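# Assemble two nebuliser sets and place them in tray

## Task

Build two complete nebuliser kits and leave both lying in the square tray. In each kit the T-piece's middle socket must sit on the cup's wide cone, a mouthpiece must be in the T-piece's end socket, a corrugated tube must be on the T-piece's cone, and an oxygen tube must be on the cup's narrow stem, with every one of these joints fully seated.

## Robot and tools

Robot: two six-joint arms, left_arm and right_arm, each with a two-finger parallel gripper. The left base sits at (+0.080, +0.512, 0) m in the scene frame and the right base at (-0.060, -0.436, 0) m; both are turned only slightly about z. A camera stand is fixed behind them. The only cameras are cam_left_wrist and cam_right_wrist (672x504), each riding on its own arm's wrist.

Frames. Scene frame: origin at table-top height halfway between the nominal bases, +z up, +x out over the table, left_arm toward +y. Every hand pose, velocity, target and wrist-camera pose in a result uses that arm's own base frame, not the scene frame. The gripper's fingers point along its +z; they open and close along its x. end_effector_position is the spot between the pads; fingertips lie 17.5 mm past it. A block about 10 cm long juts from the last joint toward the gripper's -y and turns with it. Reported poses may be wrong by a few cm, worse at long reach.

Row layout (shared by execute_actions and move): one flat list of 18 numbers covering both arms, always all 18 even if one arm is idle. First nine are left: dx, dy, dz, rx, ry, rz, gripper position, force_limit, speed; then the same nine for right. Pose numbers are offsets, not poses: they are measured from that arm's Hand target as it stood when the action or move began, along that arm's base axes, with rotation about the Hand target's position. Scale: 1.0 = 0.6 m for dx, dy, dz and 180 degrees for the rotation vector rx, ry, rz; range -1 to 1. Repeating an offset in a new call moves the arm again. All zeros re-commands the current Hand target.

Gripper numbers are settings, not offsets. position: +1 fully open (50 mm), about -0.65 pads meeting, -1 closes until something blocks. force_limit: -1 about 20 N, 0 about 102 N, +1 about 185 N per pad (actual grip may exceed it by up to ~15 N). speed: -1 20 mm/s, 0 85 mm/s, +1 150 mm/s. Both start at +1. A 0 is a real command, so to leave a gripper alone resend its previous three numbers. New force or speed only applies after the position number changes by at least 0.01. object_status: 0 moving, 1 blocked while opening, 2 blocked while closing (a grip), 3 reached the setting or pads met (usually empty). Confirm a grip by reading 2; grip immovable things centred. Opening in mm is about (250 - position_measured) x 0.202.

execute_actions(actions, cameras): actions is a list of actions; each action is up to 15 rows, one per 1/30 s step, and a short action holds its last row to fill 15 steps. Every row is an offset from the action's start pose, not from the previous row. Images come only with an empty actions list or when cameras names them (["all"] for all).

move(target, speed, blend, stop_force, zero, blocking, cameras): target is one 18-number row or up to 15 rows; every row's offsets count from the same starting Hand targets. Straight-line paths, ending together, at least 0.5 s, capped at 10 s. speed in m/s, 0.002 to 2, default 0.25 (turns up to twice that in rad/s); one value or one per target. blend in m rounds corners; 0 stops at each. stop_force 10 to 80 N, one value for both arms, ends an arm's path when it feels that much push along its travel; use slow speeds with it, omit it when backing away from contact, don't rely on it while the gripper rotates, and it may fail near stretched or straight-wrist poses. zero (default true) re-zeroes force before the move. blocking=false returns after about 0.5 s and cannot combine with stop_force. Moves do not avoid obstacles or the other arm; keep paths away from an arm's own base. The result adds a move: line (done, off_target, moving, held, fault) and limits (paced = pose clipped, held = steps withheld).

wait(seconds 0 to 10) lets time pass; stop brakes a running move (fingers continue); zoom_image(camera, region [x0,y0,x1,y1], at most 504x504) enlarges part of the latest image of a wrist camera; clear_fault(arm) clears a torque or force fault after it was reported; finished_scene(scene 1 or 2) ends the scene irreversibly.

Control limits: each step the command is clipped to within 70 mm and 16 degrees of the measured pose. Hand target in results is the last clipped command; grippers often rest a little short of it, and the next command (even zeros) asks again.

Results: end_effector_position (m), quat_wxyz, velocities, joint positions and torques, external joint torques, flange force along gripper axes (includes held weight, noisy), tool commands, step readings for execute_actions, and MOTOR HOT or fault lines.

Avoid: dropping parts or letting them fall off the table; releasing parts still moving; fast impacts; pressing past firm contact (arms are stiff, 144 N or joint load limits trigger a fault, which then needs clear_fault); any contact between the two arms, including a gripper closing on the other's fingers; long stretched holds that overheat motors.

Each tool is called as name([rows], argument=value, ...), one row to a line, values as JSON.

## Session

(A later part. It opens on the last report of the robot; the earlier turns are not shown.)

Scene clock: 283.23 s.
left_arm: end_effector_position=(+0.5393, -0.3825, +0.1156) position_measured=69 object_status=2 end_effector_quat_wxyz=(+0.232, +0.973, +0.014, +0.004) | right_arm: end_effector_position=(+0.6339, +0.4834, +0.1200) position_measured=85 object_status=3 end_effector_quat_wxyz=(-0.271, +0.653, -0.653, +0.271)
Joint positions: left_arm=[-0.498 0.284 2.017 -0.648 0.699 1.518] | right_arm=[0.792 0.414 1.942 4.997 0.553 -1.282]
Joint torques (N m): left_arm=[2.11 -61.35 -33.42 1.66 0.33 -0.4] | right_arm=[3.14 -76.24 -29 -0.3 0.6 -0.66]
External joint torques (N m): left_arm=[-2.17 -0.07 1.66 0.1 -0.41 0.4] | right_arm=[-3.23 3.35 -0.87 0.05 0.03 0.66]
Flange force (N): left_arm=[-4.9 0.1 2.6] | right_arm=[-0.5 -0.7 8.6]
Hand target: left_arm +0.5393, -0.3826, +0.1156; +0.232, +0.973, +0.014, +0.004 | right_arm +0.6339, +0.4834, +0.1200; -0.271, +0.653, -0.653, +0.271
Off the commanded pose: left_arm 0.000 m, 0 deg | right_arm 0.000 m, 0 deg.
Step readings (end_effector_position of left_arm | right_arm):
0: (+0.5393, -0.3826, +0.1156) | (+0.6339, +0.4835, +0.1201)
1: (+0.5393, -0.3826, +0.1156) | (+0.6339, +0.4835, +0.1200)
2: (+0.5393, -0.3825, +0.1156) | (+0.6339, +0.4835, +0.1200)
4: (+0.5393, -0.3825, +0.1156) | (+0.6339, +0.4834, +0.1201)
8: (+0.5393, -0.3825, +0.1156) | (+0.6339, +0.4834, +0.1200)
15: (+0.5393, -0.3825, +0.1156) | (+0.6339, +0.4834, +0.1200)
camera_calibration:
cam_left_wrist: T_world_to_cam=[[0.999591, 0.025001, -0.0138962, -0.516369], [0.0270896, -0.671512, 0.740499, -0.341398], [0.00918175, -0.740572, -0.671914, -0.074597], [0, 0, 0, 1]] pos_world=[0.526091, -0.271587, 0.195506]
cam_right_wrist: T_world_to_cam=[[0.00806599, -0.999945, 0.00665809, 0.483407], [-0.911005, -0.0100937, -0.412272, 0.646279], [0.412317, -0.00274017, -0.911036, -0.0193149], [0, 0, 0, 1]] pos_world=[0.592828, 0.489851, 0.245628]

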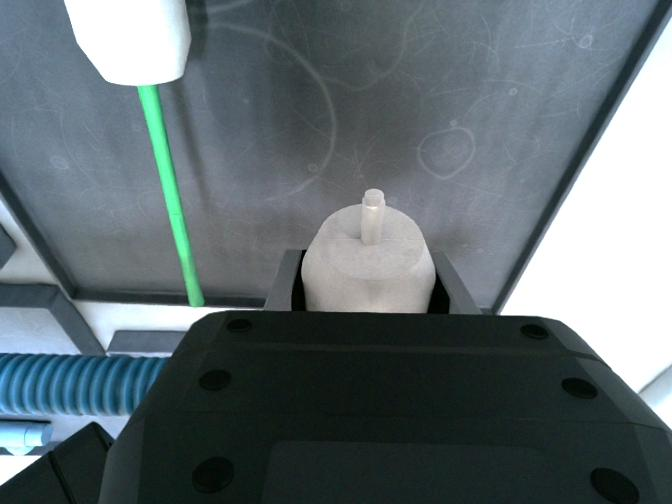

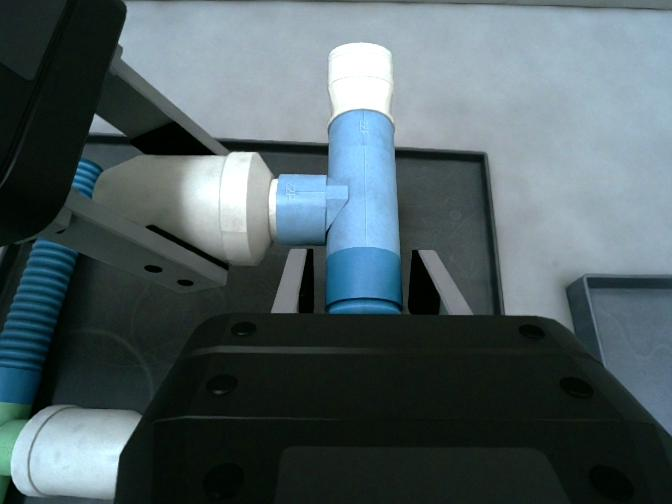

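move([
  [0,0,0,0,0,0,-1,0,-0.9,0,0,0.2,0,0,0,0.45,0,-0.7],
  [0,0,0,0,0,0,-1,0,-0.9,0.0625,-0.139,0.25,0.1954,0.1954,-0.4718,0.45,0,-0.7],
  [0,0,0,0,0,0,-1,0,-0.9,0.0625,-0.0997,-0.0067,0.1954,0.1954,-0.4718,0.45,0,-0.7],
], speed=0.5, blend=0.03, cameras=["all"])

Scene clock: 287.03 s.
left_arm: end_effector_position=(+0.5393, -0.3825, +0.1156) position_measured=69 object_status=2 end_effector_quat_wxyz=(+0.232, +0.973, +0.014, +0.004) | right_arm: end_effector_position=(+0.6713, +0.4236, +0.1159) position_measured=85 object_status=3 end_effector_quat_wxyz=(+0.000, +0.000, +1.000, -0.001)
Joint positions: left_arm=[-0.498 0.284 2.017 -0.648 0.699 1.518] | right_arm=[0.52 0.525 1.575 6.281 1.042 -1.05]
Joint torques (N m): left_arm=[2.32 -61.27 -33.4 1.7 0.3 -0.38] | right_arm=[3.39 -95.34 -37.13 3.46 0.02 -0.59]
External joint torques (N m): left_arm=[-2.32 0.11 1.72 0.07 -0.39 0.38] | right_arm=[-3.44 3.55 -1.03 0.28 0.01 0.59]
Flange force (N): left_arm=[-4.9 0.3 3.0] | right_arm=[-8.0 0.8 2.1]
Hand target: left_arm +0.5393, -0.3826, +0.1156; +0.232, +0.973, +0.014, +0.004 | right_arm +0.6714, +0.4236, +0.1160; +0.000, +0.000, +1.000, -0.001
Off the commanded pose: left_arm 0.000 m, 0 deg | right_arm 0.000 m, 0 deg.
move: done
camera_calibration:
cam_left_wrist: T_world_to_cam=[[0.999591, 0.025001, -0.0138962, -0.516369], [0.0270896, -0.671512, 0.740499, -0.341398], [0.00918175, -0.740572, -0.671914, -0.074597], [0, 0, 0, 1]] pos_world=[0.526091, -0.271587, 0.195506]
cam_right_wrist: T_world_to_cam=[[-0.999946, -0.0103538, -0.000866632, 0.681685], [-0.00999426, 0.935702, 0.35265, -0.416192], [-0.00284037, 0.352639, -0.935755, 0.0923894], [0, 0, 0, 1]] pos_world=[0.677751, 0.363909, 0.233814]

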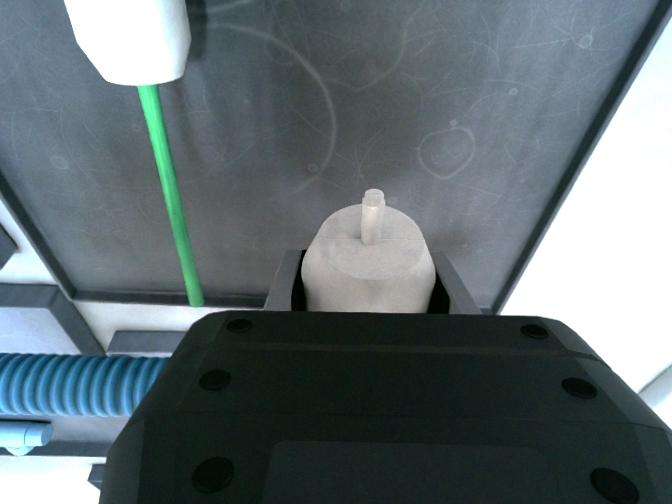

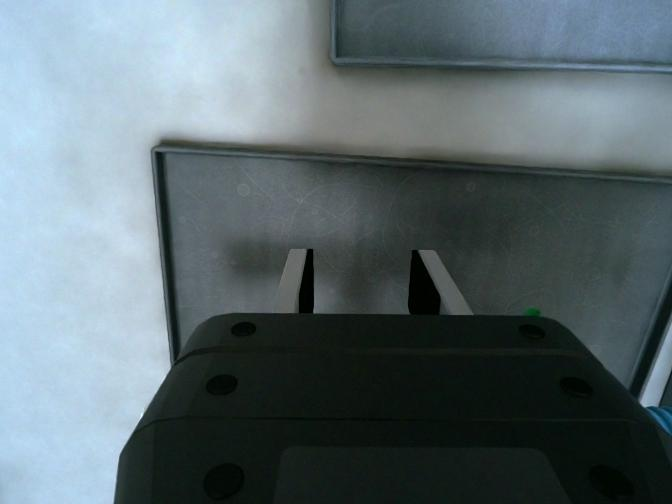

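move(target=[0,0,0,0,0,0,-1,0,-0.9,0,0.045,0,0,0,0,0,0,-0.7], speed=0.1)

move(target=[0,0,0,0,0,0,-1,0,-0.9,0,0.04,0,0,0,0,0,0,-0.7], speed=0.01, stop_force=10, cameras=["all"])

Scene clock: 288.17 s.
left_arm: end_effector_position=(+0.5393, -0.3826, +0.1156) position_measured=69 object_status=2 end_effector_quat_wxyz=(+0.232, +0.973, +0.014, +0.004) | right_arm: end_effector_position=(+0.6714, +0.4506, +0.1160) position_measured=152 object_status=3 end_effector_quat_wxyz=(+0.000, +0.000, +1.000, -0.001)
Joint positions: left_arm=[-0.498 0.284 2.017 -0.648 0.699 1.518] | right_arm=[0.549 0.546 1.541 6.281 1.055 -1.021]
Joint torques (N m): left_arm=[2.45 -61.15 -33.47 1.66 0.3 -0.4] | right_arm=[2.74 -97.63 -37.53 3.44 0.01 -0.56]
External joint torques (N m): left_arm=[-2.36 -0.81 1.62 0.11 -0.38 0.4] | right_arm=[-2.71 3.56 -0.87 0.33 0.03 0.56]
Flange force (N): left_arm=[-5.9 0.4 1.7] | right_arm=[-7.2 1.7 2.2]
Hand target: left_arm +0.5393, -0.3826, +0.1156; +0.232, +0.973, +0.014, +0.004 | right_arm +0.6714, +0.4506, +0.1160; +0.000, +0.000, +1.000, -0.001
Off the commanded pose: left_arm 0.000 m, 0 deg | right_arm 0.000 m, 0 deg.
move: done

Scene clock: 289.73 s.
left_arm: end_effector_position=(+0.5393, -0.3825, +0.1156) position_measured=69 object_status=2 end_effector_quat_wxyz=(+0.232, +0.973, +0.014, +0.004) | right_arm: end_effector_position=(+0.6714, +0.4607, +0.1160) position_measured=152 object_status=3 end_effector_quat_wxyz=(+0.000, +0.000, +1.000, -0.001)
Joint positions: left_arm=[-0.498 0.284 2.017 -0.648 0.699 1.518] | right_arm=[0.56 0.554 1.528 6.281 1.061 -1.011]
Joint torques (N m): left_arm=[-4.91 -61.51 -39.59 -0.92 -0.46 -0.44] | right_arm=[14.47 -98.9 -41.4 6.83 -1.92 -0.67]
External joint torques (N m): left_arm=[4.9 -0.04 7.91 2.68 0.38 0.44] | right_arm=[-14.48 4.1 2.91 -3.05 1.95 0.67]
Flange force (N): left_arm=[-7.9 -13.6 -4.5] | right_arm=[-9.6 -13.9 2.4]
Hand target: left_arm +0.5393, -0.3826, +0.1156; +0.232, +0.973, +0.014, +0.004 | right_arm +0.6714, +0.4607, +0.1160; +0.000, +0.000, +1.000, -0.001 (not the last commanded pose)
Off the commanded pose: left_arm 0.000 m, 0 deg | right_arm 0.014 m, 0 deg.
move: contact (right_arm)
camera_calibration:
cam_left_wrist: T_world_to_cam=[[0.999594, 0.0248598, -0.0138914, -0.51641], [0.0269912, -0.671516, 0.740498, -0.341347], [0.00908034, -0.740573, -0.671915, -0.0745434], [0, 0, 0, 1]] pos_world=[0.526091, -0.271587, 0.195506]
cam_right_wrist: T_world_to_cam=[[-0.999947, -0.0102603, -0.000828811, 0.682123], [-0.00989402, 0.935781, 0.352442, -0.450957], [-0.00284057, 0.352431, -0.935833, 0.0794083], [0, 0, 0, 1]] pos_world=[0.677851, 0.40101, 0.233814]

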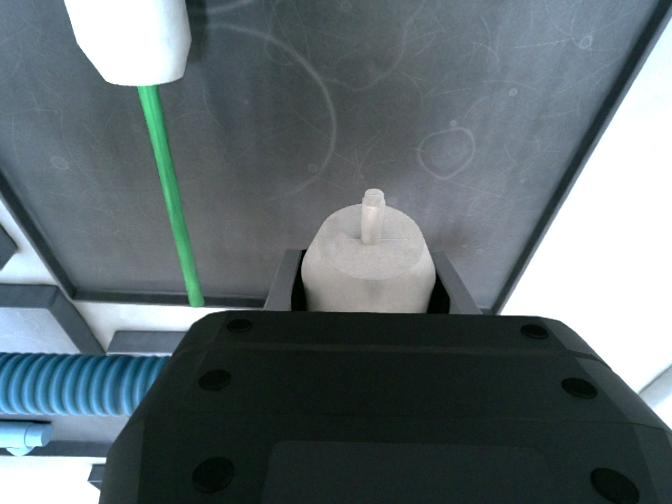

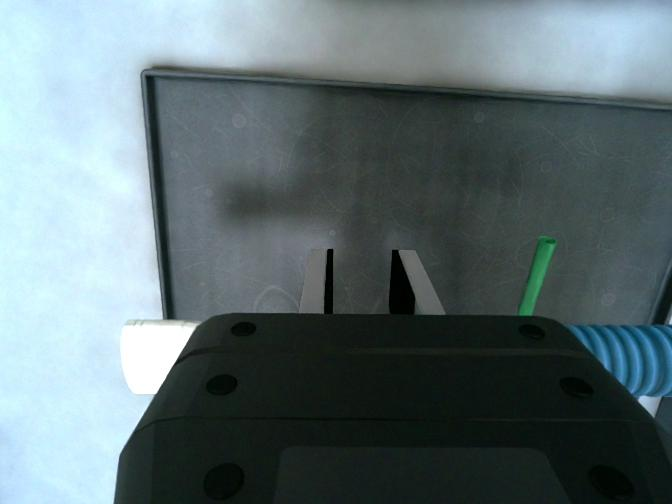

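move(target=[0.001,-0.0333,0,0,0,0,-1,0,-0.9,0,0,0,0,0,0,0,0,-0.7], speed=0.01, stop_force=78)

Scene clock: 291.00 s.
left_arm: end_effector_position=(+0.5394, -0.3873, +0.1155) position_measured=69 object_status=2 end_effector_quat_wxyz=(+0.231, +0.973, +0.014, +0.004) | right_arm: end_effector_position=(+0.6714, +0.4606, +0.1159) position_measured=152 object_status=3 end_effector_quat_wxyz=(+0.000, +0.000, +1.000, -0.001)
Joint positions: left_arm=[-0.505 0.287 2.013 -0.647 0.697 1.511] | right_arm=[0.56 0.554 1.528 6.281 1.061 -1.011]
Joint torques (N m): left_arm=[-53.44 -61.9 -69.68 -16.39 -1.89 -0.44] | right_arm=[79.84 -102.83 -71.98 26.67 -16.6 -0.62]
External joint torques (N m): left_arm=[53.75 0.24 38.25 18.17 1.8 0.44] | right_arm=[-79.8 8.01 33.43 -22.88 16.63 0.62]
Flange force (N): left_arm=[-10.5 -96.8 -48.2] | right_arm=[-9.0 -111.7 5.8]
Hand target: left_arm +0.5394, -0.3873, +0.1155; +0.231, +0.973, +0.014, +0.004 (not the last commanded pose) | right_arm +0.6714, +0.4607, +0.1160; +0.000, +0.000, +1.000, -0.001
Off the commanded pose: left_arm 0.015 m, 0 deg | right_arm 0.000 m, 0 deg.
move: contact (left_arm)

move(target=[-0.0001,0.005,0,0,0,0,-1,0,-0.9,0,0,0,0,0,0,0,0,-0.7], speed=0.02)

Scene clock: 291.93 s.
left_arm: end_effector_position=(+0.5393, -0.3844, +0.1155) position_measured=69 object_status=2 end_effector_quat_wxyz=(+0.232, +0.973, +0.014, +0.004) | right_arm: end_effector_position=(+0.6714, +0.4610, +0.1161) position_measured=152 object_status=3 end_effector_quat_wxyz=(+0.000, +0.000, +1.000, -0.001)
Joint positions: left_arm=[-0.501 0.285 2.015 -0.648 0.698 1.515] | right_arm=[0.56 0.554 1.527 6.281 1.06 -1.011]
Joint torques (N m): left_arm=[-9.65 -61.53 -42.64 -2.4 -0.79 -0.49] | right_arm=[21.09 -99.56 -44.35 8.83 -3.28 -0.72]
External joint torques (N m): left_arm=[9.61 -0.92 10.65 4.17 0.7 0.49] | right_arm=[-21.1 4.6 5.73 -5.05 3.31 0.72]
Flange force (N): left_arm=[-8.8 -21.5 -10.2] | right_arm=[-10.1 -23.4 2.9]
Hand target: left_arm +0.5393, -0.3843, +0.1155; +0.231, +0.973, +0.014, +0.004 | right_arm +0.6714, +0.4607, +0.1160; +0.000, +0.000, +1.000, -0.001
Off the commanded pose: left_arm 0.000 m, 0 deg | right_arm 0.000 m, 0 deg.
move: done

move([
  [0,0,0,0,0,0,-1,0,-0.9,0,-0.0667,0,0,0,0,0,0,-0.7],
  [0,0,0,0,0,0,-1,0,-0.9,0,-0.1667,0.25,0,0,0,0,0,-0.7],
  [0,-0.0967,-0.0833,0.0667,0.0017,-0.0122,-1,0,-0.9,-0.2523,-0.4428,0.0733,-0.1954,-0.1954,0.4718,0.208,0,-0.8],
], speed=[0.06,0.3,0.4], blend=[0,0.03,0], cameras=["all"])

Scene clock: 299.80 s.
left_arm: end_effector_position=(+0.5393, -0.4423, +0.0655) position_measured=69 object_status=2 end_effector_quat_wxyz=(+0.129, +0.992, -0.004, -0.001) | right_arm: end_effector_position=(+0.5200, +0.1950, +0.1599) position_measured=121 object_status=3 end_effector_quat_wxyz=(-0.271, +0.653, -0.653, +0.271)
Joint positions: left_arm=[-0.651 0.399 1.913 -0.324 0.7 1.164] | right_arm=[0.462 -0.024 2.411 4.779 0.322 -1.304]
Joint torques (N m): left_arm=[2.28 -72.79 -33.63 2.55 0.1 -0.38] | right_arm=[3.29 -29.31 -28.41 -0.59 0.54 -0.6]
External joint torques (N m): left_arm=[-1.76 -1.17 1.6 0.13 -0.39 0.38] | right_arm=[-3.33 2.89 -0.71 0.11 0.04 0.6]
Flange force (N): left_arm=[-5.5 -1.1 0.2] | right_arm=[0.0 0.0 0.0]
Hand target: left_arm +0.5393, -0.4423, +0.0655; +0.129, +0.992, -0.004, -0.001 | right_arm +0.5200, +0.1950, +0.1599; -0.271, +0.653, -0.653, +0.271
Off the commanded pose: left_arm 0.000 m, 0 deg | right_arm 0.000 m, 0 deg.
move: done
camera_calibration:
cam_left_wrist: T_world_to_cam=[[0.99979, -0.0101948, -0.0177688, -0.531041], [0.0021067, -0.811609, 0.584197, -0.382647], [-0.0203771, -0.584112, -0.811417, -0.0582481], [0, 0, 0, 1]] pos_world=[0.530549, -0.349997, 0.166842]
cam_right_wrist: T_world_to_cam=[[0.00793436, -0.999946, 0.00670848, 0.195624], [-0.911006, -0.00999451, -0.412272, 0.556034], [0.412317, -0.00284035, -0.911036, 0.0632284], [0, 0, 0, 1]] pos_world=[0.478928, 0.201351, 0.285528]

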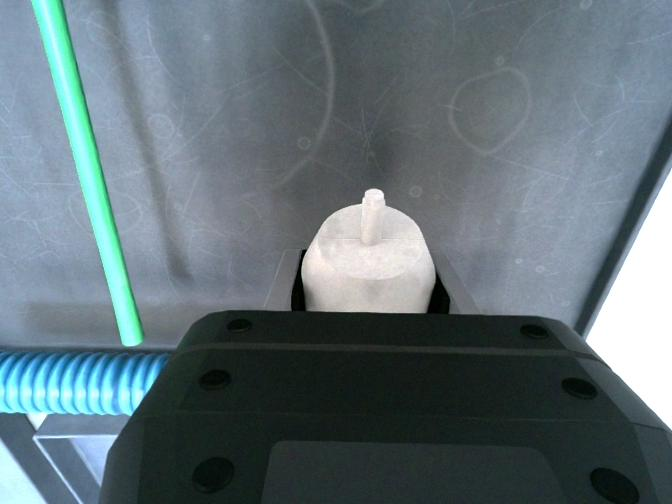

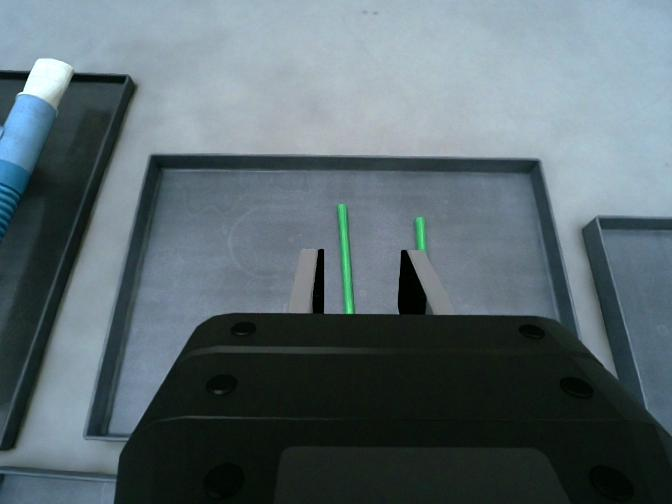

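move(target=[0,0,-0.0342,0,0,0,-1,0,-0.9,0.1075,0.0042,-0.1917,0.0026,-0.0833,0.0193,0.208,0,-0.8], speed=0.2, cameras=["cam_right_wrist"])

Scene clock: 301.63 s.
left_arm: end_effector_position=(+0.5393, -0.4423, +0.0450) position_measured=69 object_status=2 end_effector_quat_wxyz=(+0.129, +0.992, -0.004, -0.001) | right_arm: end_effector_position=(+0.5845, +0.1975, +0.0450) position_measured=121 object_status=3 end_effector_quat_wxyz=(-0.365, +0.631, -0.593, +0.343)
Joint positions: left_arm=[-0.651 0.423 1.925 -0.338 0.666 1.182] | right_arm=[0.409 0.379 2.493 3.566 0.799 -0.127]
Joint torques (N m): left_arm=[2.65 -73.97 -32.57 2.43 0.11 -0.38] | right_arm=[3.14 -54.91 -11.8 -1.38 2.67 -0.69]
External joint torques (N m): left_arm=[-2.39 -0.93 1.75 0.13 -0.38 0.38] | right_arm=[-3.08 2.66 -0.84 0.05 0.02 0.69]
Flange force (N): left_arm=[-6.1 -0.4 0.6] | right_arm=[6.8 3.9 8.8]
Hand target: left_arm +0.5393, -0.4423, +0.0450; +0.129, +0.992, -0.004, -0.001 | right_arm +0.5845, +0.1975, +0.0449; -0.365, +0.631, -0.593, +0.343
Off the commanded pose: left_arm 0.000 m, 0 deg | right_arm 0.000 m, 0 deg.
move: done
camera_calibration:
cam_right_wrist: T_world_to_cam=[[0.0669548, -0.997721, 0.00830419, 0.163427], [-0.771131, -0.0570267, -0.634117, 0.504888], [0.633146, 0.0360536, -0.773192, -0.211067], [0, 0, 0, 1]] pos_world=[0.512029, 0.199456, 0.155606]
Images, in order (width x height): cam_right_wrist 672x504.

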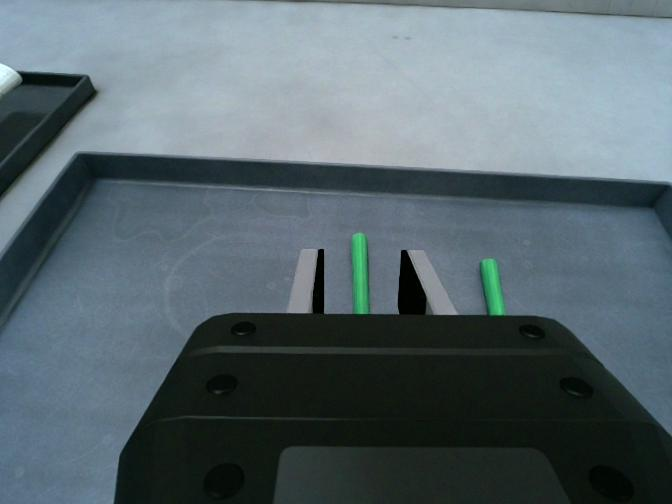

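move(target=[0,0,-0.0417,0,0,0,-1,0,-0.9,0.005,-0.001,-0.0583,0,0,0,0.208,0,-0.8], speed=0.012, stop_force=10)

Scene clock: 305.13 s.
left_arm: end_effector_position=(+0.5394, -0.4423, +0.0304) position_measured=69 object_status=2 end_effector_quat_wxyz=(+0.129, +0.992, -0.005, -0.001) | right_arm: end_effector_position=(+0.5868, +0.1971, +0.0197) position_measured=121 object_status=3 end_effector_quat_wxyz=(-0.365, +0.631, -0.593, +0.343)
Joint positions: left_arm=[-0.651 0.441 1.932 -0.349 0.642 1.196] | right_arm=[0.406 0.446 2.493 3.538 0.86 -0.09]
Joint torques (N m): left_arm=[0.77 -64.54 -26.67 2.73 0.47 -0.46] | right_arm=[1.95 -45.17 -6.97 -0.89 -2.05 -0.58]
External joint torques (N m): left_arm=[-0.63 -11.05 -3.31 -0.25 -0.73 0.46] | right_arm=[-1.97 -10.85 -2.94 -0.13 4.76 0.58]
Flange force (N): left_arm=[-6.5 -0.3 -14.0] | right_arm=[7.4 -11.7 -11.6]
Hand target: left_arm +0.5394, -0.4423, +0.0304; +0.129, +0.992, -0.004, -0.001 (not the last commanded pose) | right_arm +0.5868, +0.1971, +0.0197; -0.365, +0.631, -0.593, +0.343 (not the last commanded pose)
Off the commanded pose: left_arm 0.010 m, 0 deg | right_arm 0.010 m, 0 deg.
move: contact (left_arm, right_arm)

move([
  [0,0,0.0008,0,0,0,-1,0,-0.9,0,0,0.0017,0,0,0,0.208,0,-0.8],
  [0,0,0.0008,0,0,0,0.2,0,-0.8,0,0,0.0017,0,0,0,-1,0,-0.9],
  [0,0,0.0008,0,0,0,1,0,-0.5,0,0,0.0017,0,0,0,-1,0,-0.9],
], speed=0.02, cameras=["all"])

Scene clock: 308.03 s.
left_arm: end_effector_position=(+0.5394, -0.4423, +0.0309) position_measured=3 object_status=3 end_effector_quat_wxyz=(+0.129, +0.992, -0.005, -0.001) | right_arm: end_effector_position=(+0.5868, +0.1971, +0.0208) position_measured=239 object_status=2 end_effector_quat_wxyz=(-0.365, +0.630, -0.593, +0.343)
Joint positions: left_arm=[-0.651 0.44 1.932 -0.349 0.643 1.196] | right_arm=[0.406 0.443 2.493 3.539 0.858 -0.091]
Joint torques (N m): left_arm=[2.16 -74.18 -31.5 2.41 0.15 -0.39] | right_arm=[2.98 -53.15 -7.18 -1.04 0.52 -0.57]
External joint torques (N m): left_arm=[-2.49 -1.55 1.35 0.07 -0.42 0.39] | right_arm=[-2.89 -2.69 -2.83 0.01 2.18 0.57]
Flange force (N): left_arm=[-6.2 -0.1 -0.3] | right_arm=[6.8 -2.5 2.3]
Hand target: left_arm +0.5394, -0.4423, +0.0309; +0.129, +0.992, -0.004, -0.001 | right_arm +0.5868, +0.1971, +0.0207; -0.365, +0.631, -0.593, +0.343
Off the commanded pose: left_arm 0.000 m, 0 deg | right_arm 0.000 m, 0 deg.
move: done
camera_calibration:
cam_left_wrist: T_world_to_cam=[[0.999792, -0.0102224, -0.0176297, -0.531688], [0.00200431, -0.811574, 0.584246, -0.362396], [-0.0202802, -0.58416, -0.811385, -0.0865353], [0, 0, 0, 1]] pos_world=[0.530549, -0.350097, 0.132142]
cam_right_wrist: T_world_to_cam=[[0.0668719, -0.997727, 0.00826445, 0.16313], [-0.77091, -0.0569245, -0.634395, 0.491118], [0.633423, 0.036052, -0.772965, -0.23133], [0, 0, 0, 1]] pos_world=[0.514229, 0.199056, 0.131405]

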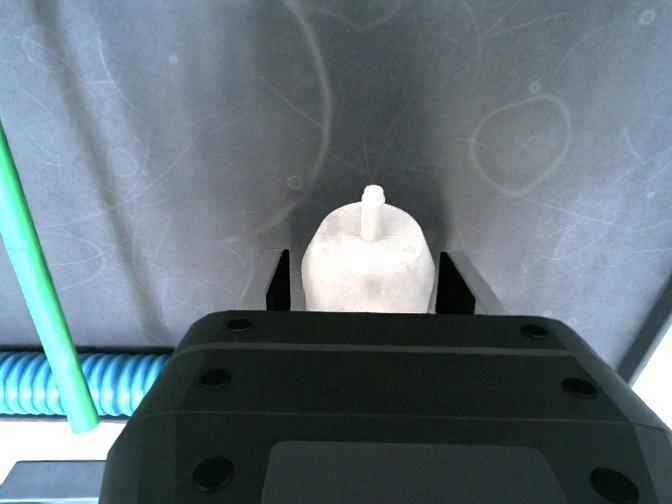

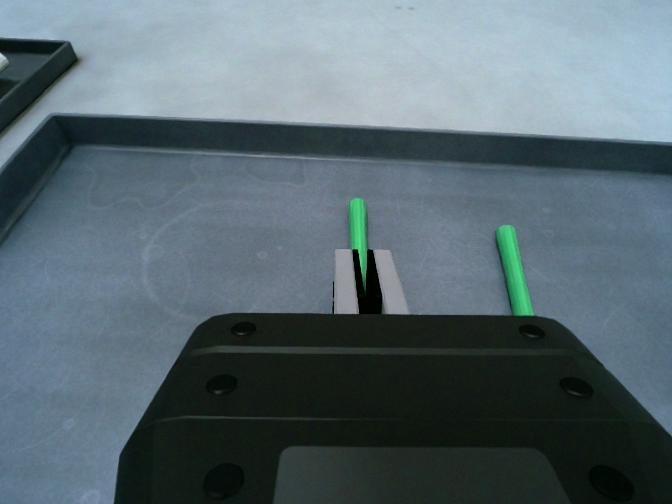

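move([
  [0,0,0.1667,0,0,0,1,0,-0.5,0,0,0,0,0,0,-1,0,-0.9],
  [0,0,0.1667,0.3333,-0.0035,0,1,0,-0.5,0,0,0,0,0,0,-1,0,-0.9],
  [0,0,-0.0048,0.3333,-0.0035,0,1,0,-0.5,0,0,0,0,0,0,-1,0,-0.9],
], speed=[0.15,0.45,0.1], cameras=["all"])

Scene clock: 313.47 s.
left_arm: end_effector_position=(+0.5393, -0.4423, +0.0279) position_measured=3 object_status=3 end_effector_quat_wxyz=(-0.385, +0.923, -0.004, +0.002) | right_arm: end_effector_position=(+0.5868, +0.1971, +0.0207) position_measured=239 object_status=2 end_effector_quat_wxyz=(-0.365, +0.631, -0.593, +0.343)
Joint positions: left_arm=[-0.92 0.754 1.545 0.451 1.521 0.476] | right_arm=[0.406 0.443 2.493 3.539 0.858 -0.091]
Joint torques (N m): left_arm=[2.03 -103.61 -33.95 3.86 2.46 -0.41] | right_arm=[2.88 -53.04 -6.78 -1 0.41 -0.55]
External joint torques (N m): left_arm=[-2.03 -1.7 1.61 0.11 -0.48 0.41] | right_arm=[-2.93 -2.77 -3.14 -0.02 2.29 0.55]
Flange force (N): left_arm=[-5.5 -3.4 1.8] | right_arm=[6.7 -2.7 2.6]
Hand target: left_arm +0.5394, -0.4423, +0.0280; -0.384, +0.923, -0.004, +0.002 | right_arm +0.5868, +0.1971, +0.0207; -0.365, +0.631, -0.593, +0.343
Off the commanded pose: left_arm 0.000 m, 0 deg | right_arm 0.000 m, 0 deg.
move: done
camera_calibration:
cam_left_wrist: T_world_to_cam=[[0.99995, 0.00488737, -0.00876066, -0.525335], [0.000857271, -0.911732, -0.410785, -0.376508], [-0.00999503, 0.410756, -0.91169, 0.34832], [0, 0, 0, 1]] pos_world=[0.529113, -0.483782, 0.158294]
cam_right_wrist: T_world_to_cam=[[0.0668715, -0.997727, 0.00825524, 0.163132], [-0.77096, -0.0569212, -0.634335, 0.491135], [0.633363, 0.0360545, -0.773014, -0.231293], [0, 0, 0, 1]] pos_world=[0.514229, 0.199056, 0.131405]

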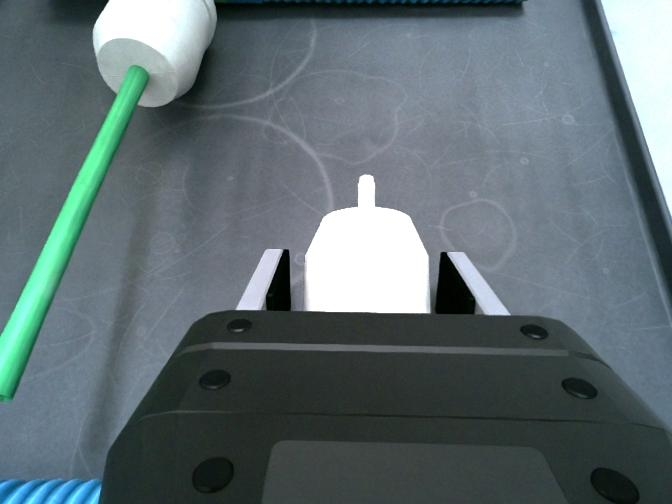

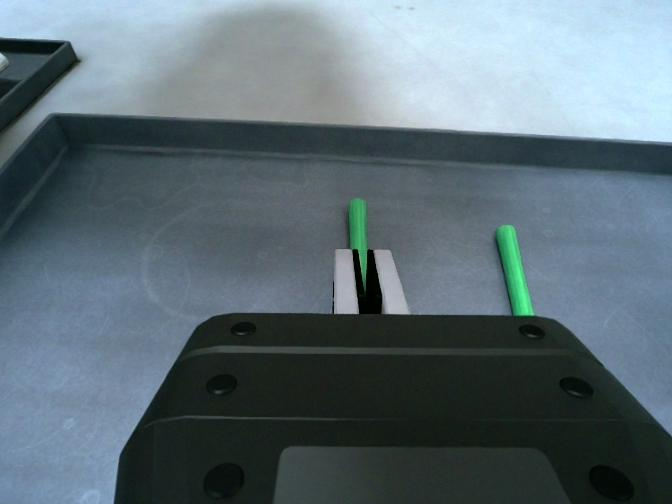

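move([
  [0,0,0,0,0,0,-1,0,-0.9,0,0,0,0,0,0,-1,0,-0.9],
  [0,0,0.1033,0,0,0,-1,0,-0.9,0,0,0,0,0,0,-1,0,-0.9],
  [0.0187,0.0742,0.1533,-0.0521,-0.0531,0.5108,-1,0,-0.9,0,0,0,0,0,0,-1,0,-0.9],
], speed=[0.1,0.1,0.35], cameras=["all"])

Scene clock: 319.03 s.
left_arm: end_effector_position=(+0.5506, -0.3978, +0.1200) position_measured=69 object_status=2 end_effector_quat_wxyz=(-0.199, +0.667, +0.688, -0.205) | right_arm: end_effector_position=(+0.5868, +0.1971, +0.0207) position_measured=239 object_status=2 end_effector_quat_wxyz=(-0.365, +0.631, -0.593, +0.343)
Joint positions: left_arm=[-0.548 0.586 1.565 -0.306 1.496 -0.478] | right_arm=[0.406 0.443 2.493 3.539 0.858 -0.091]
Joint torques (N m): left_arm=[2.48 -92.47 -36.52 2.59 2.04 -0.43] | right_arm=[3.51 -52.75 -6.92 -0.94 0.4 -0.59]
External joint torques (N m): left_arm=[-2.56 -1.31 1.82 0.1 -0.49 0.43] | right_arm=[-3.48 -2.99 -3.04 -0.08 2.29 0.59]
Flange force (N): left_arm=[1.0 -5.6 4.7] | right_arm=[8.4 -3.2 2.6]
Hand target: left_arm +0.5506, -0.3978, +0.1200; -0.199, +0.667, +0.688, -0.205 | right_arm +0.5868, +0.1971, +0.0207; -0.365, +0.631, -0.593, +0.343
Off the commanded pose: left_arm 0.000 m, 0 deg | right_arm 0.000 m, 0 deg.
move: done
camera_calibration:
cam_left_wrist: T_world_to_cam=[[-0.0431511, 0.999002, -0.0115594, 0.434139], [0.976427, 0.039721, -0.212163, -0.480661], [-0.211492, -0.020442, -0.977166, 0.361454], [0, 0, 0, 1]] pos_world=[0.564509, -0.407225, 0.256241]
cam_right_wrist: T_world_to_cam=[[0.0668769, -0.997727, 0.00825967, 0.163128], [-0.770959, -0.0569282, -0.634335, 0.491136], [0.633363, 0.0360545, -0.773014, -0.231293], [0, 0, 0, 1]] pos_world=[0.514229, 0.199056, 0.131405]

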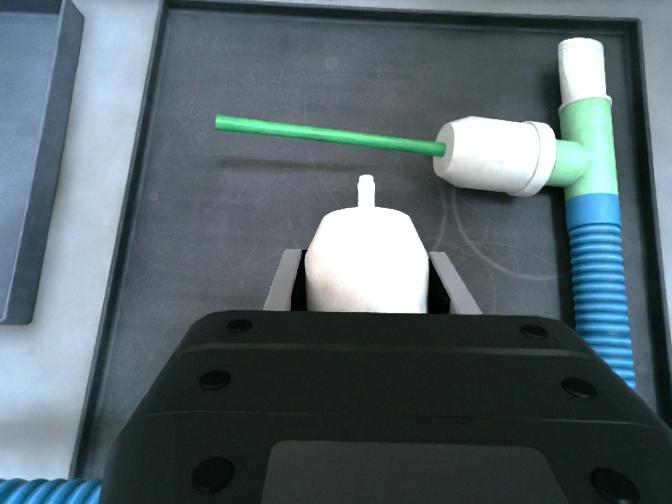

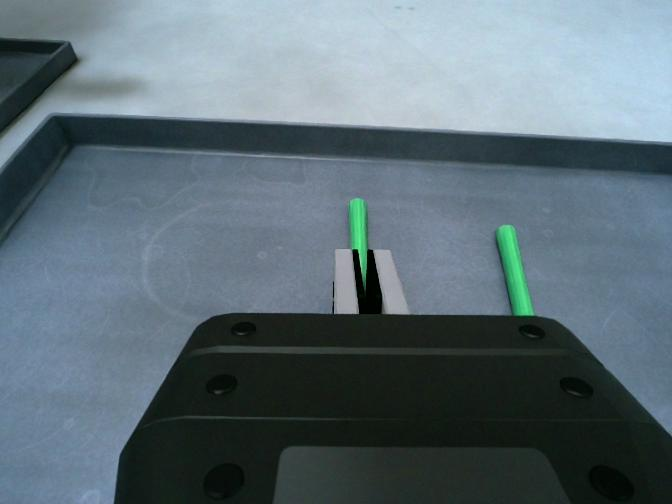

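move([
  [0,0,0,0,0,0,-1,0,-0.9,0,0,0.3833,0,0,0,-1,0,-0.9],
  [0,0,0,0,0,0,-1,0,-0.9,-0.0513,0.5577,0.3833,0,0,-0.0194,-1,0,-0.9],
  [0,0,0,0,0,0,-1,0,-0.9,-0.0513,0.5577,0.1907,0,0,-0.0194,-1,0,-0.9],
], speed=0.35, blend=0.04, cameras=["all"])

Scene clock: 322.00 s.
left_arm: end_effector_position=(+0.5506, -0.3978, +0.1200) position_measured=69 object_status=2 end_effector_quat_wxyz=(-0.199, +0.667, +0.688, -0.205) | right_arm: end_effector_position=(+0.5560, +0.5318, +0.1352) position_measured=239 object_status=2 end_effector_quat_wxyz=(-0.354, +0.612, -0.612, +0.354)
Joint positions: left_arm=[-0.548 0.586 1.565 -0.306 1.496 -0.478] | right_arm=[0.995 0.434 2.029 4.636 0.817 -0.806]
Joint torques (N m): left_arm=[2.34 -92.42 -36.48 2.64 2.01 -0.39] | right_arm=[3.1 -73.96 -25.16 -1.65 1.84 -0.6]
External joint torques (N m): left_arm=[-2.07 -0.76 1.98 0.06 -0.47 0.39] | right_arm=[-3.07 3.02 -0.81 0.01 0.04 0.6]
Flange force (N): left_arm=[1.3 -4.8 4.8] | right_arm=[-1.0 1.5 8.2]
Hand target: left_arm +0.5506, -0.3978, +0.1200; -0.199, +0.667, +0.688, -0.205 | right_arm +0.5560, +0.5317, +0.1352; -0.354, +0.612, -0.612, +0.354
Off the commanded pose: left_arm 0.000 m, 0 deg | right_arm 0.000 m, 0 deg.
move: done
camera_calibration:
cam_left_wrist: T_world_to_cam=[[-0.0431736, 0.999, -0.0116567, 0.434176], [0.976426, 0.0397224, -0.212167, -0.480659], [-0.211492, -0.020542, -0.977164, 0.361413], [0, 0, 0, 1]] pos_world=[0.564509, -0.407224, 0.256241]
cam_right_wrist: T_world_to_cam=[[0.00609936, -0.999948, 0.00816331, 0.533165], [-0.772958, -0.00989371, -0.63438, 0.535179], [0.634428, -0.00244059, -0.772978, -0.115462], [0, 0, 0, 1]] pos_world=[0.483671, 0.53815, 0.245905]

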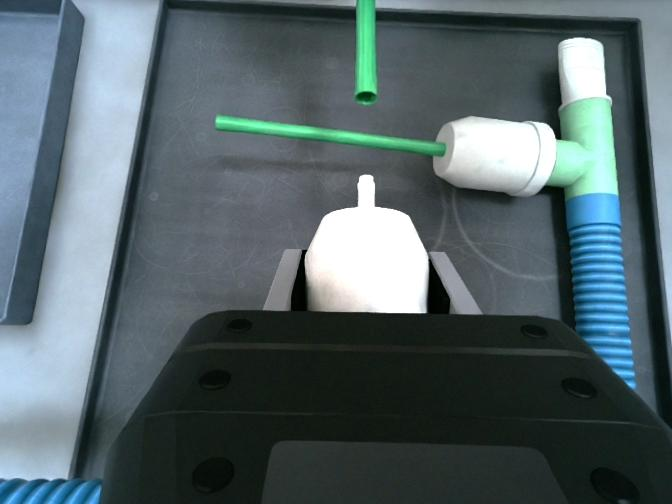

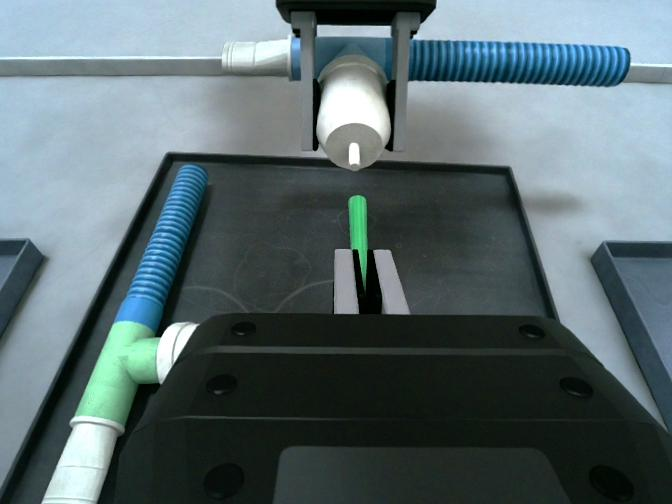

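zoom_image(camera="cam_right_wrist", region=[300, 120, 420, 260])

zoom_image(camera="cam_left_wrist", region=[310, 60, 430, 240])

Scaled by 3.600 from the camera's 672x504 image, which has a finer 960x720 frame.

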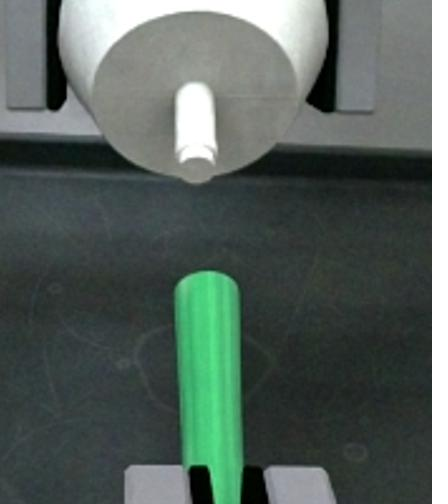

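Scaled by 2.800 from the camera's 672x504 image, which has a finer 960x720 frame.

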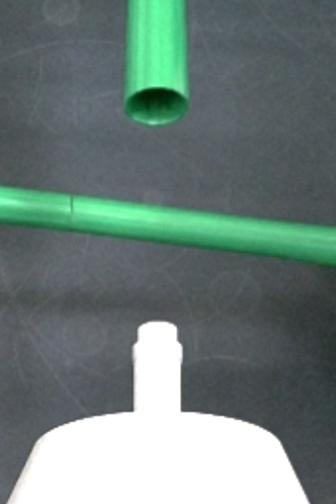

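move(target=[0,0,0,0,0,0,-1,0,-0.9,0.0392,0,-0.0067,0,0,0,-1,0,-0.9], speed=0.06, cameras=["all"])

zoom_image(camera="cam_right_wrist", region=[300, 140, 420, 260])

zoom_image(camera="cam_left_wrist", region=[310, 100, 430, 240])

Scene clock: 326.33 s.
left_arm: end_effector_position=(+0.5506, -0.3978, +0.1200) position_measured=69 object_status=2 end_effector_quat_wxyz=(-0.199, +0.667, +0.688, -0.205) | right_arm: end_effector_position=(+0.5795, +0.5317, +0.1311) position_measured=239 object_status=2 end_effector_quat_wxyz=(-0.354, +0.612, -0.612, +0.354)
Joint positions: left_arm=[-0.548 0.586 1.565 -0.306 1.496 -0.478] | right_arm=[0.963 0.453 2.007 4.613 0.797 -0.808]
Joint torques (N m): left_arm=[2.52 -92.66 -36.49 2.59 2.02 -0.39] | right_arm=[3.35 -76.49 -25.33 -1.75 1.76 -0.61]
External joint torques (N m): left_arm=[-2.53 -0.97 1.75 0.12 -0.48 0.39] | right_arm=[-3.52 3.75 -0.75 0.06 0.11 0.61]
Flange force (N): left_arm=[0.7 -5.0 4.6] | right_arm=[-1.1 1.9 9.4]
Hand target: left_arm +0.5506, -0.3978, +0.1200; -0.199, +0.667, +0.688, -0.205 | right_arm +0.5795, +0.5317, +0.1311; -0.354, +0.612, -0.612, +0.354
Off the commanded pose: left_arm 0.000 m, 0 deg | right_arm 0.000 m, 0 deg.
move: done
camera_calibration:
cam_left_wrist: T_world_to_cam=[[-0.0431736, 0.999, -0.0116567, 0.434176], [0.976426, 0.0397224, -0.212167, -0.480659], [-0.211492, -0.020542, -0.977164, 0.361413], [0, 0, 0, 1]] pos_world=[0.564509, -0.407224, 0.256241]
cam_right_wrist: T_world_to_cam=[[0.0059728, -0.999948, 0.0083171, 0.532982], [-0.773009, -0.00989323, -0.634318, 0.550829], [0.634367, -0.00264053, -0.773027, -0.133453], [0, 0, 0, 1]] pos_world=[0.507271, 0.538051, 0.241805]

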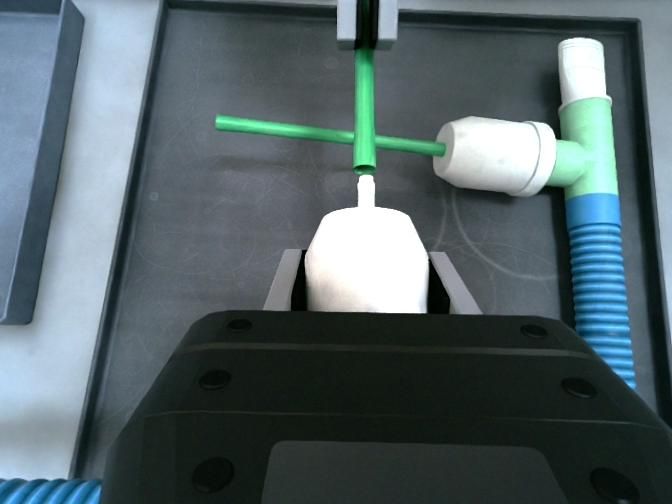

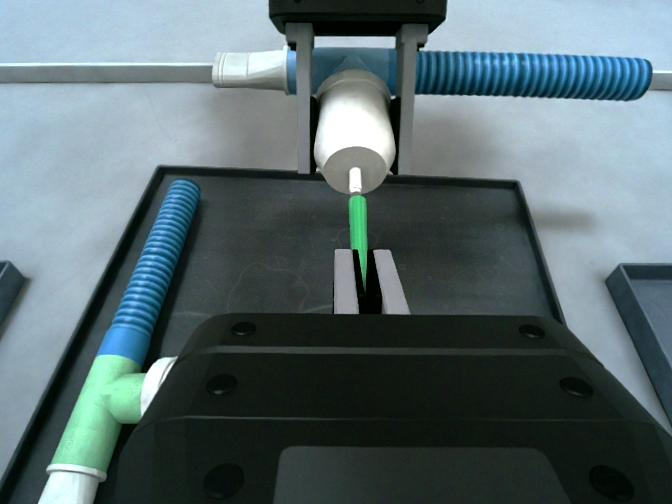

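Scaled by 4.200 from the camera's 672x504 image, which has a finer 960x720 frame.

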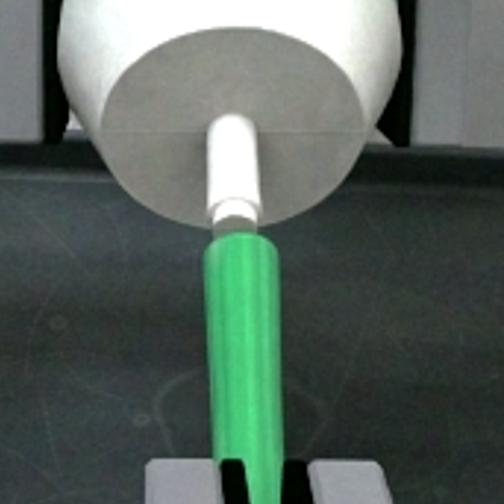

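Scaled by 3.600 from the camera's 672x504 image, which has a finer 960x720 frame.

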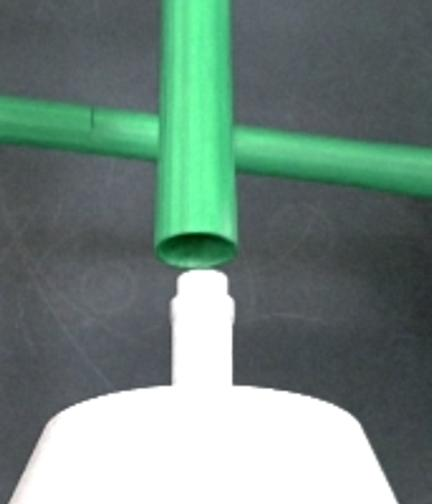

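move(target=[0,0,0,0,0,0,-1,0,-0.9,0,0.0007,0.0025,0,0,0,-1,0,-0.9], speed=0.05, cameras=["all"])

zoom_image(camera="cam_right_wrist", region=[320, 160, 400, 240])

zoom_image(camera="cam_left_wrist", region=[325, 120, 405, 200])

Scene clock: 328.10 s.
left_arm: end_effector_position=(+0.5506, -0.3978, +0.1200) position_measured=69 object_status=2 end_effector_quat_wxyz=(-0.199, +0.667, +0.688, -0.205) | right_arm: end_effector_position=(+0.5795, +0.5321, +0.1326) position_measured=239 object_status=2 end_effector_quat_wxyz=(-0.354, +0.612, -0.612, +0.354)
Joint positions: left_arm=[-0.548 0.586 1.565 -0.306 1.496 -0.478] | right_arm=[0.964 0.451 2.006 4.616 0.797 -0.812]
Joint torques (N m): left_arm=[2.25 -92.47 -36.44 2.61 2.06 -0.39] | right_arm=[3.3 -75.82 -25.31 -1.68 1.76 -0.62]
External joint torques (N m): left_arm=[-1.71 -1.71 1.72 0.11 -0.51 0.39] | right_arm=[-3.29 2.87 -0.95 0 0.11 0.62]
Flange force (N): left_arm=[2.0 -5.6 4.2] | right_arm=[-0.7 1.2 8.3]
Hand target: left_arm +0.5506, -0.3978, +0.1200; -0.199, +0.667, +0.688, -0.205 | right_arm +0.5795, +0.5321, +0.1326; -0.354, +0.612, -0.612, +0.354
Off the commanded pose: left_arm 0.000 m, 0 deg | right_arm 0.000 m, 0 deg.
move: done
camera_calibration:
cam_left_wrist: T_world_to_cam=[[-0.0431736, 0.999, -0.0116567, 0.434176], [0.976426, 0.0397224, -0.212167, -0.480659], [-0.211492, -0.020542, -0.977164, 0.361413], [0, 0, 0, 1]] pos_world=[0.564509, -0.407224, 0.256241]
cam_right_wrist: T_world_to_cam=[[0.0059728, -0.999948, 0.0083171, 0.533469], [-0.773009, -0.00989323, -0.634318, 0.551786], [0.634367, -0.00264053, -0.773027, -0.132292], [0, 0, 0, 1]] pos_world=[0.507271, 0.538551, 0.243305]

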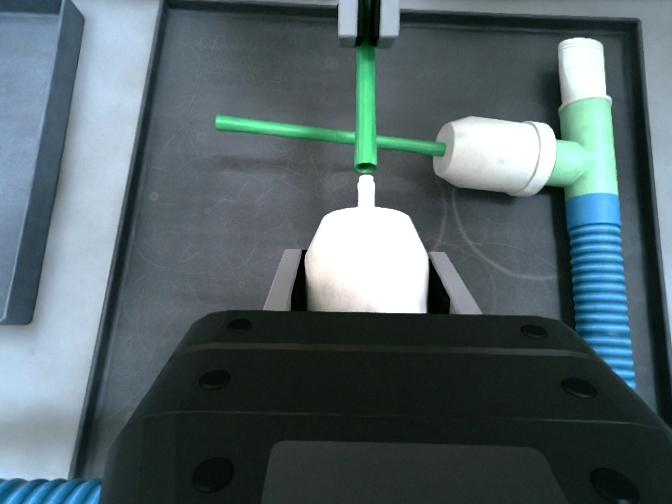

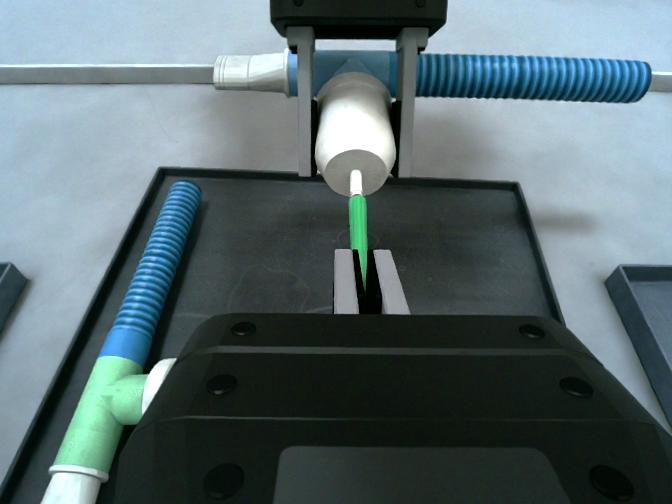

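Scaled by 6.300 from the camera's 672x504 image, which has a finer 960x720 frame.

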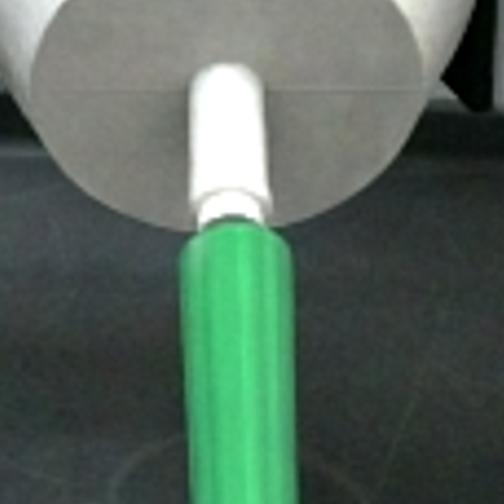

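Scaled by 6.300 from the camera's 672x504 image, which has a finer 960x720 frame.

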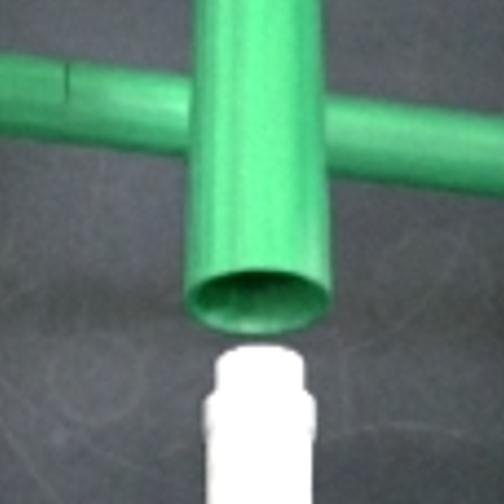

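move(target=[0,0,0,0,0,0,-1,0,-0.9,0.0667,0,-0.0003,0,0,0,-1,0,-0.9], speed=0.01, stop_force=12, cameras=["all"])

zoom_image(camera="cam_left_wrist", region=[310, 120, 430, 240])

Scene clock: 332.70 s.
left_arm: end_effector_position=(+0.5506, -0.3978, +0.1200) position_measured=69 object_status=2 end_effector_quat_wxyz=(-0.199, +0.667, +0.688, -0.205) | right_arm: end_effector_position=(+0.5986, +0.5322, +0.1324) position_measured=239 object_status=2 end_effector_quat_wxyz=(-0.354, +0.612, -0.612, +0.354)
Joint positions: left_arm=[-0.548 0.586 1.565 -0.306 1.496 -0.478] | right_arm=[0.939 0.463 1.986 4.604 0.78 -0.822]
Joint torques (N m): left_arm=[-6.74 -92.93 -25.01 -0.02 7.88 -0.38] | right_arm=[-10.63 -76.44 -32.99 -3.25 4.2 -0.59]
External joint torques (N m): left_arm=[7.18 -1.04 -9.82 2.75 -6.34 0.38] | right_arm=[10.52 2.11 6.49 1.55 -2.35 0.59]
Flange force (N): left_arm=[-0.5 16.5 -8.2] | right_arm=[-1.4 12.4 -14.1]
Hand target: left_arm +0.5506, -0.3978, +0.1200; -0.199, +0.667, +0.688, -0.205 | right_arm +0.5986, +0.5321, +0.1325; -0.354, +0.612, -0.612, +0.354 (not the last commanded pose)
Off the commanded pose: left_arm 0.000 m, 0 deg | right_arm 0.021 m, 0 deg.
move: contact (right_arm)
camera_calibration:
cam_left_wrist: T_world_to_cam=[[-0.0432708, 0.998996, -0.0116342, 0.434124], [0.976421, 0.0398221, -0.212168, -0.48062], [-0.211492, -0.0205405, -0.977164, 0.361416], [0, 0, 0, 1]] pos_world=[0.564509, -0.407125, 0.256241]
cam_right_wrist: T_world_to_cam=[[0.00611629, -0.999947, 0.00830164, 0.533285], [-0.773186, -0.00999364, -0.634101, 0.566441], [0.63415, -0.00254037, -0.773206, -0.144396], [0, 0, 0, 1]] pos_world=[0.526271, 0.53855, 0.243106]

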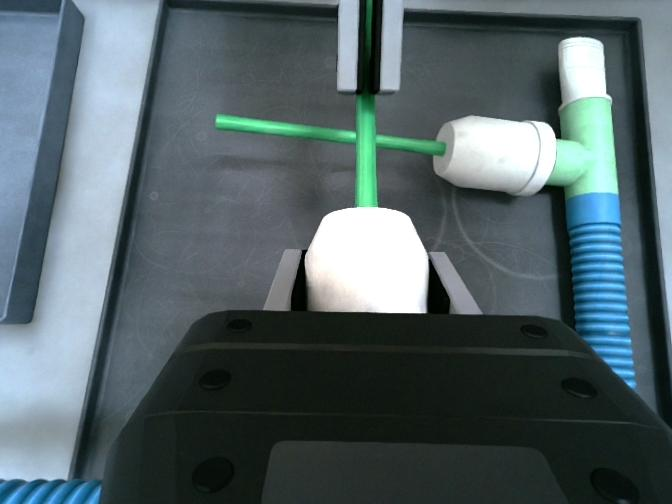

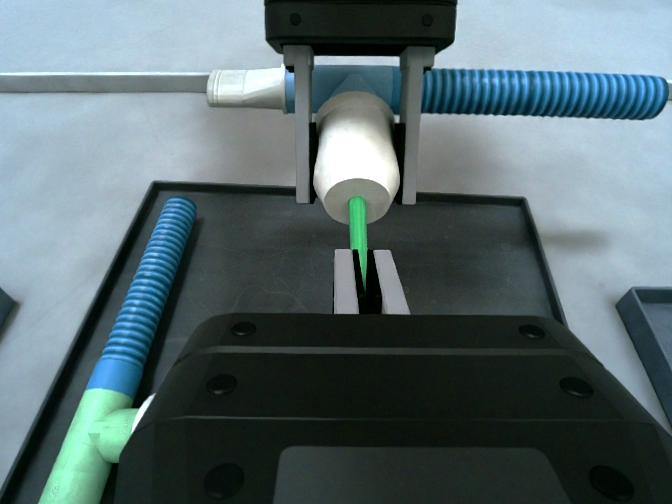

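Scaled by 4.200 from the camera's 672x504 image, which has a finer 960x720 frame.

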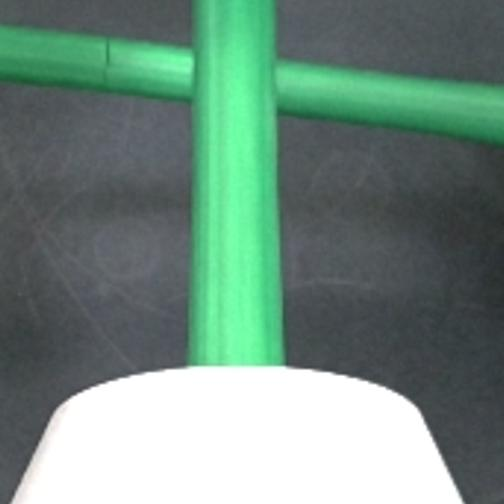

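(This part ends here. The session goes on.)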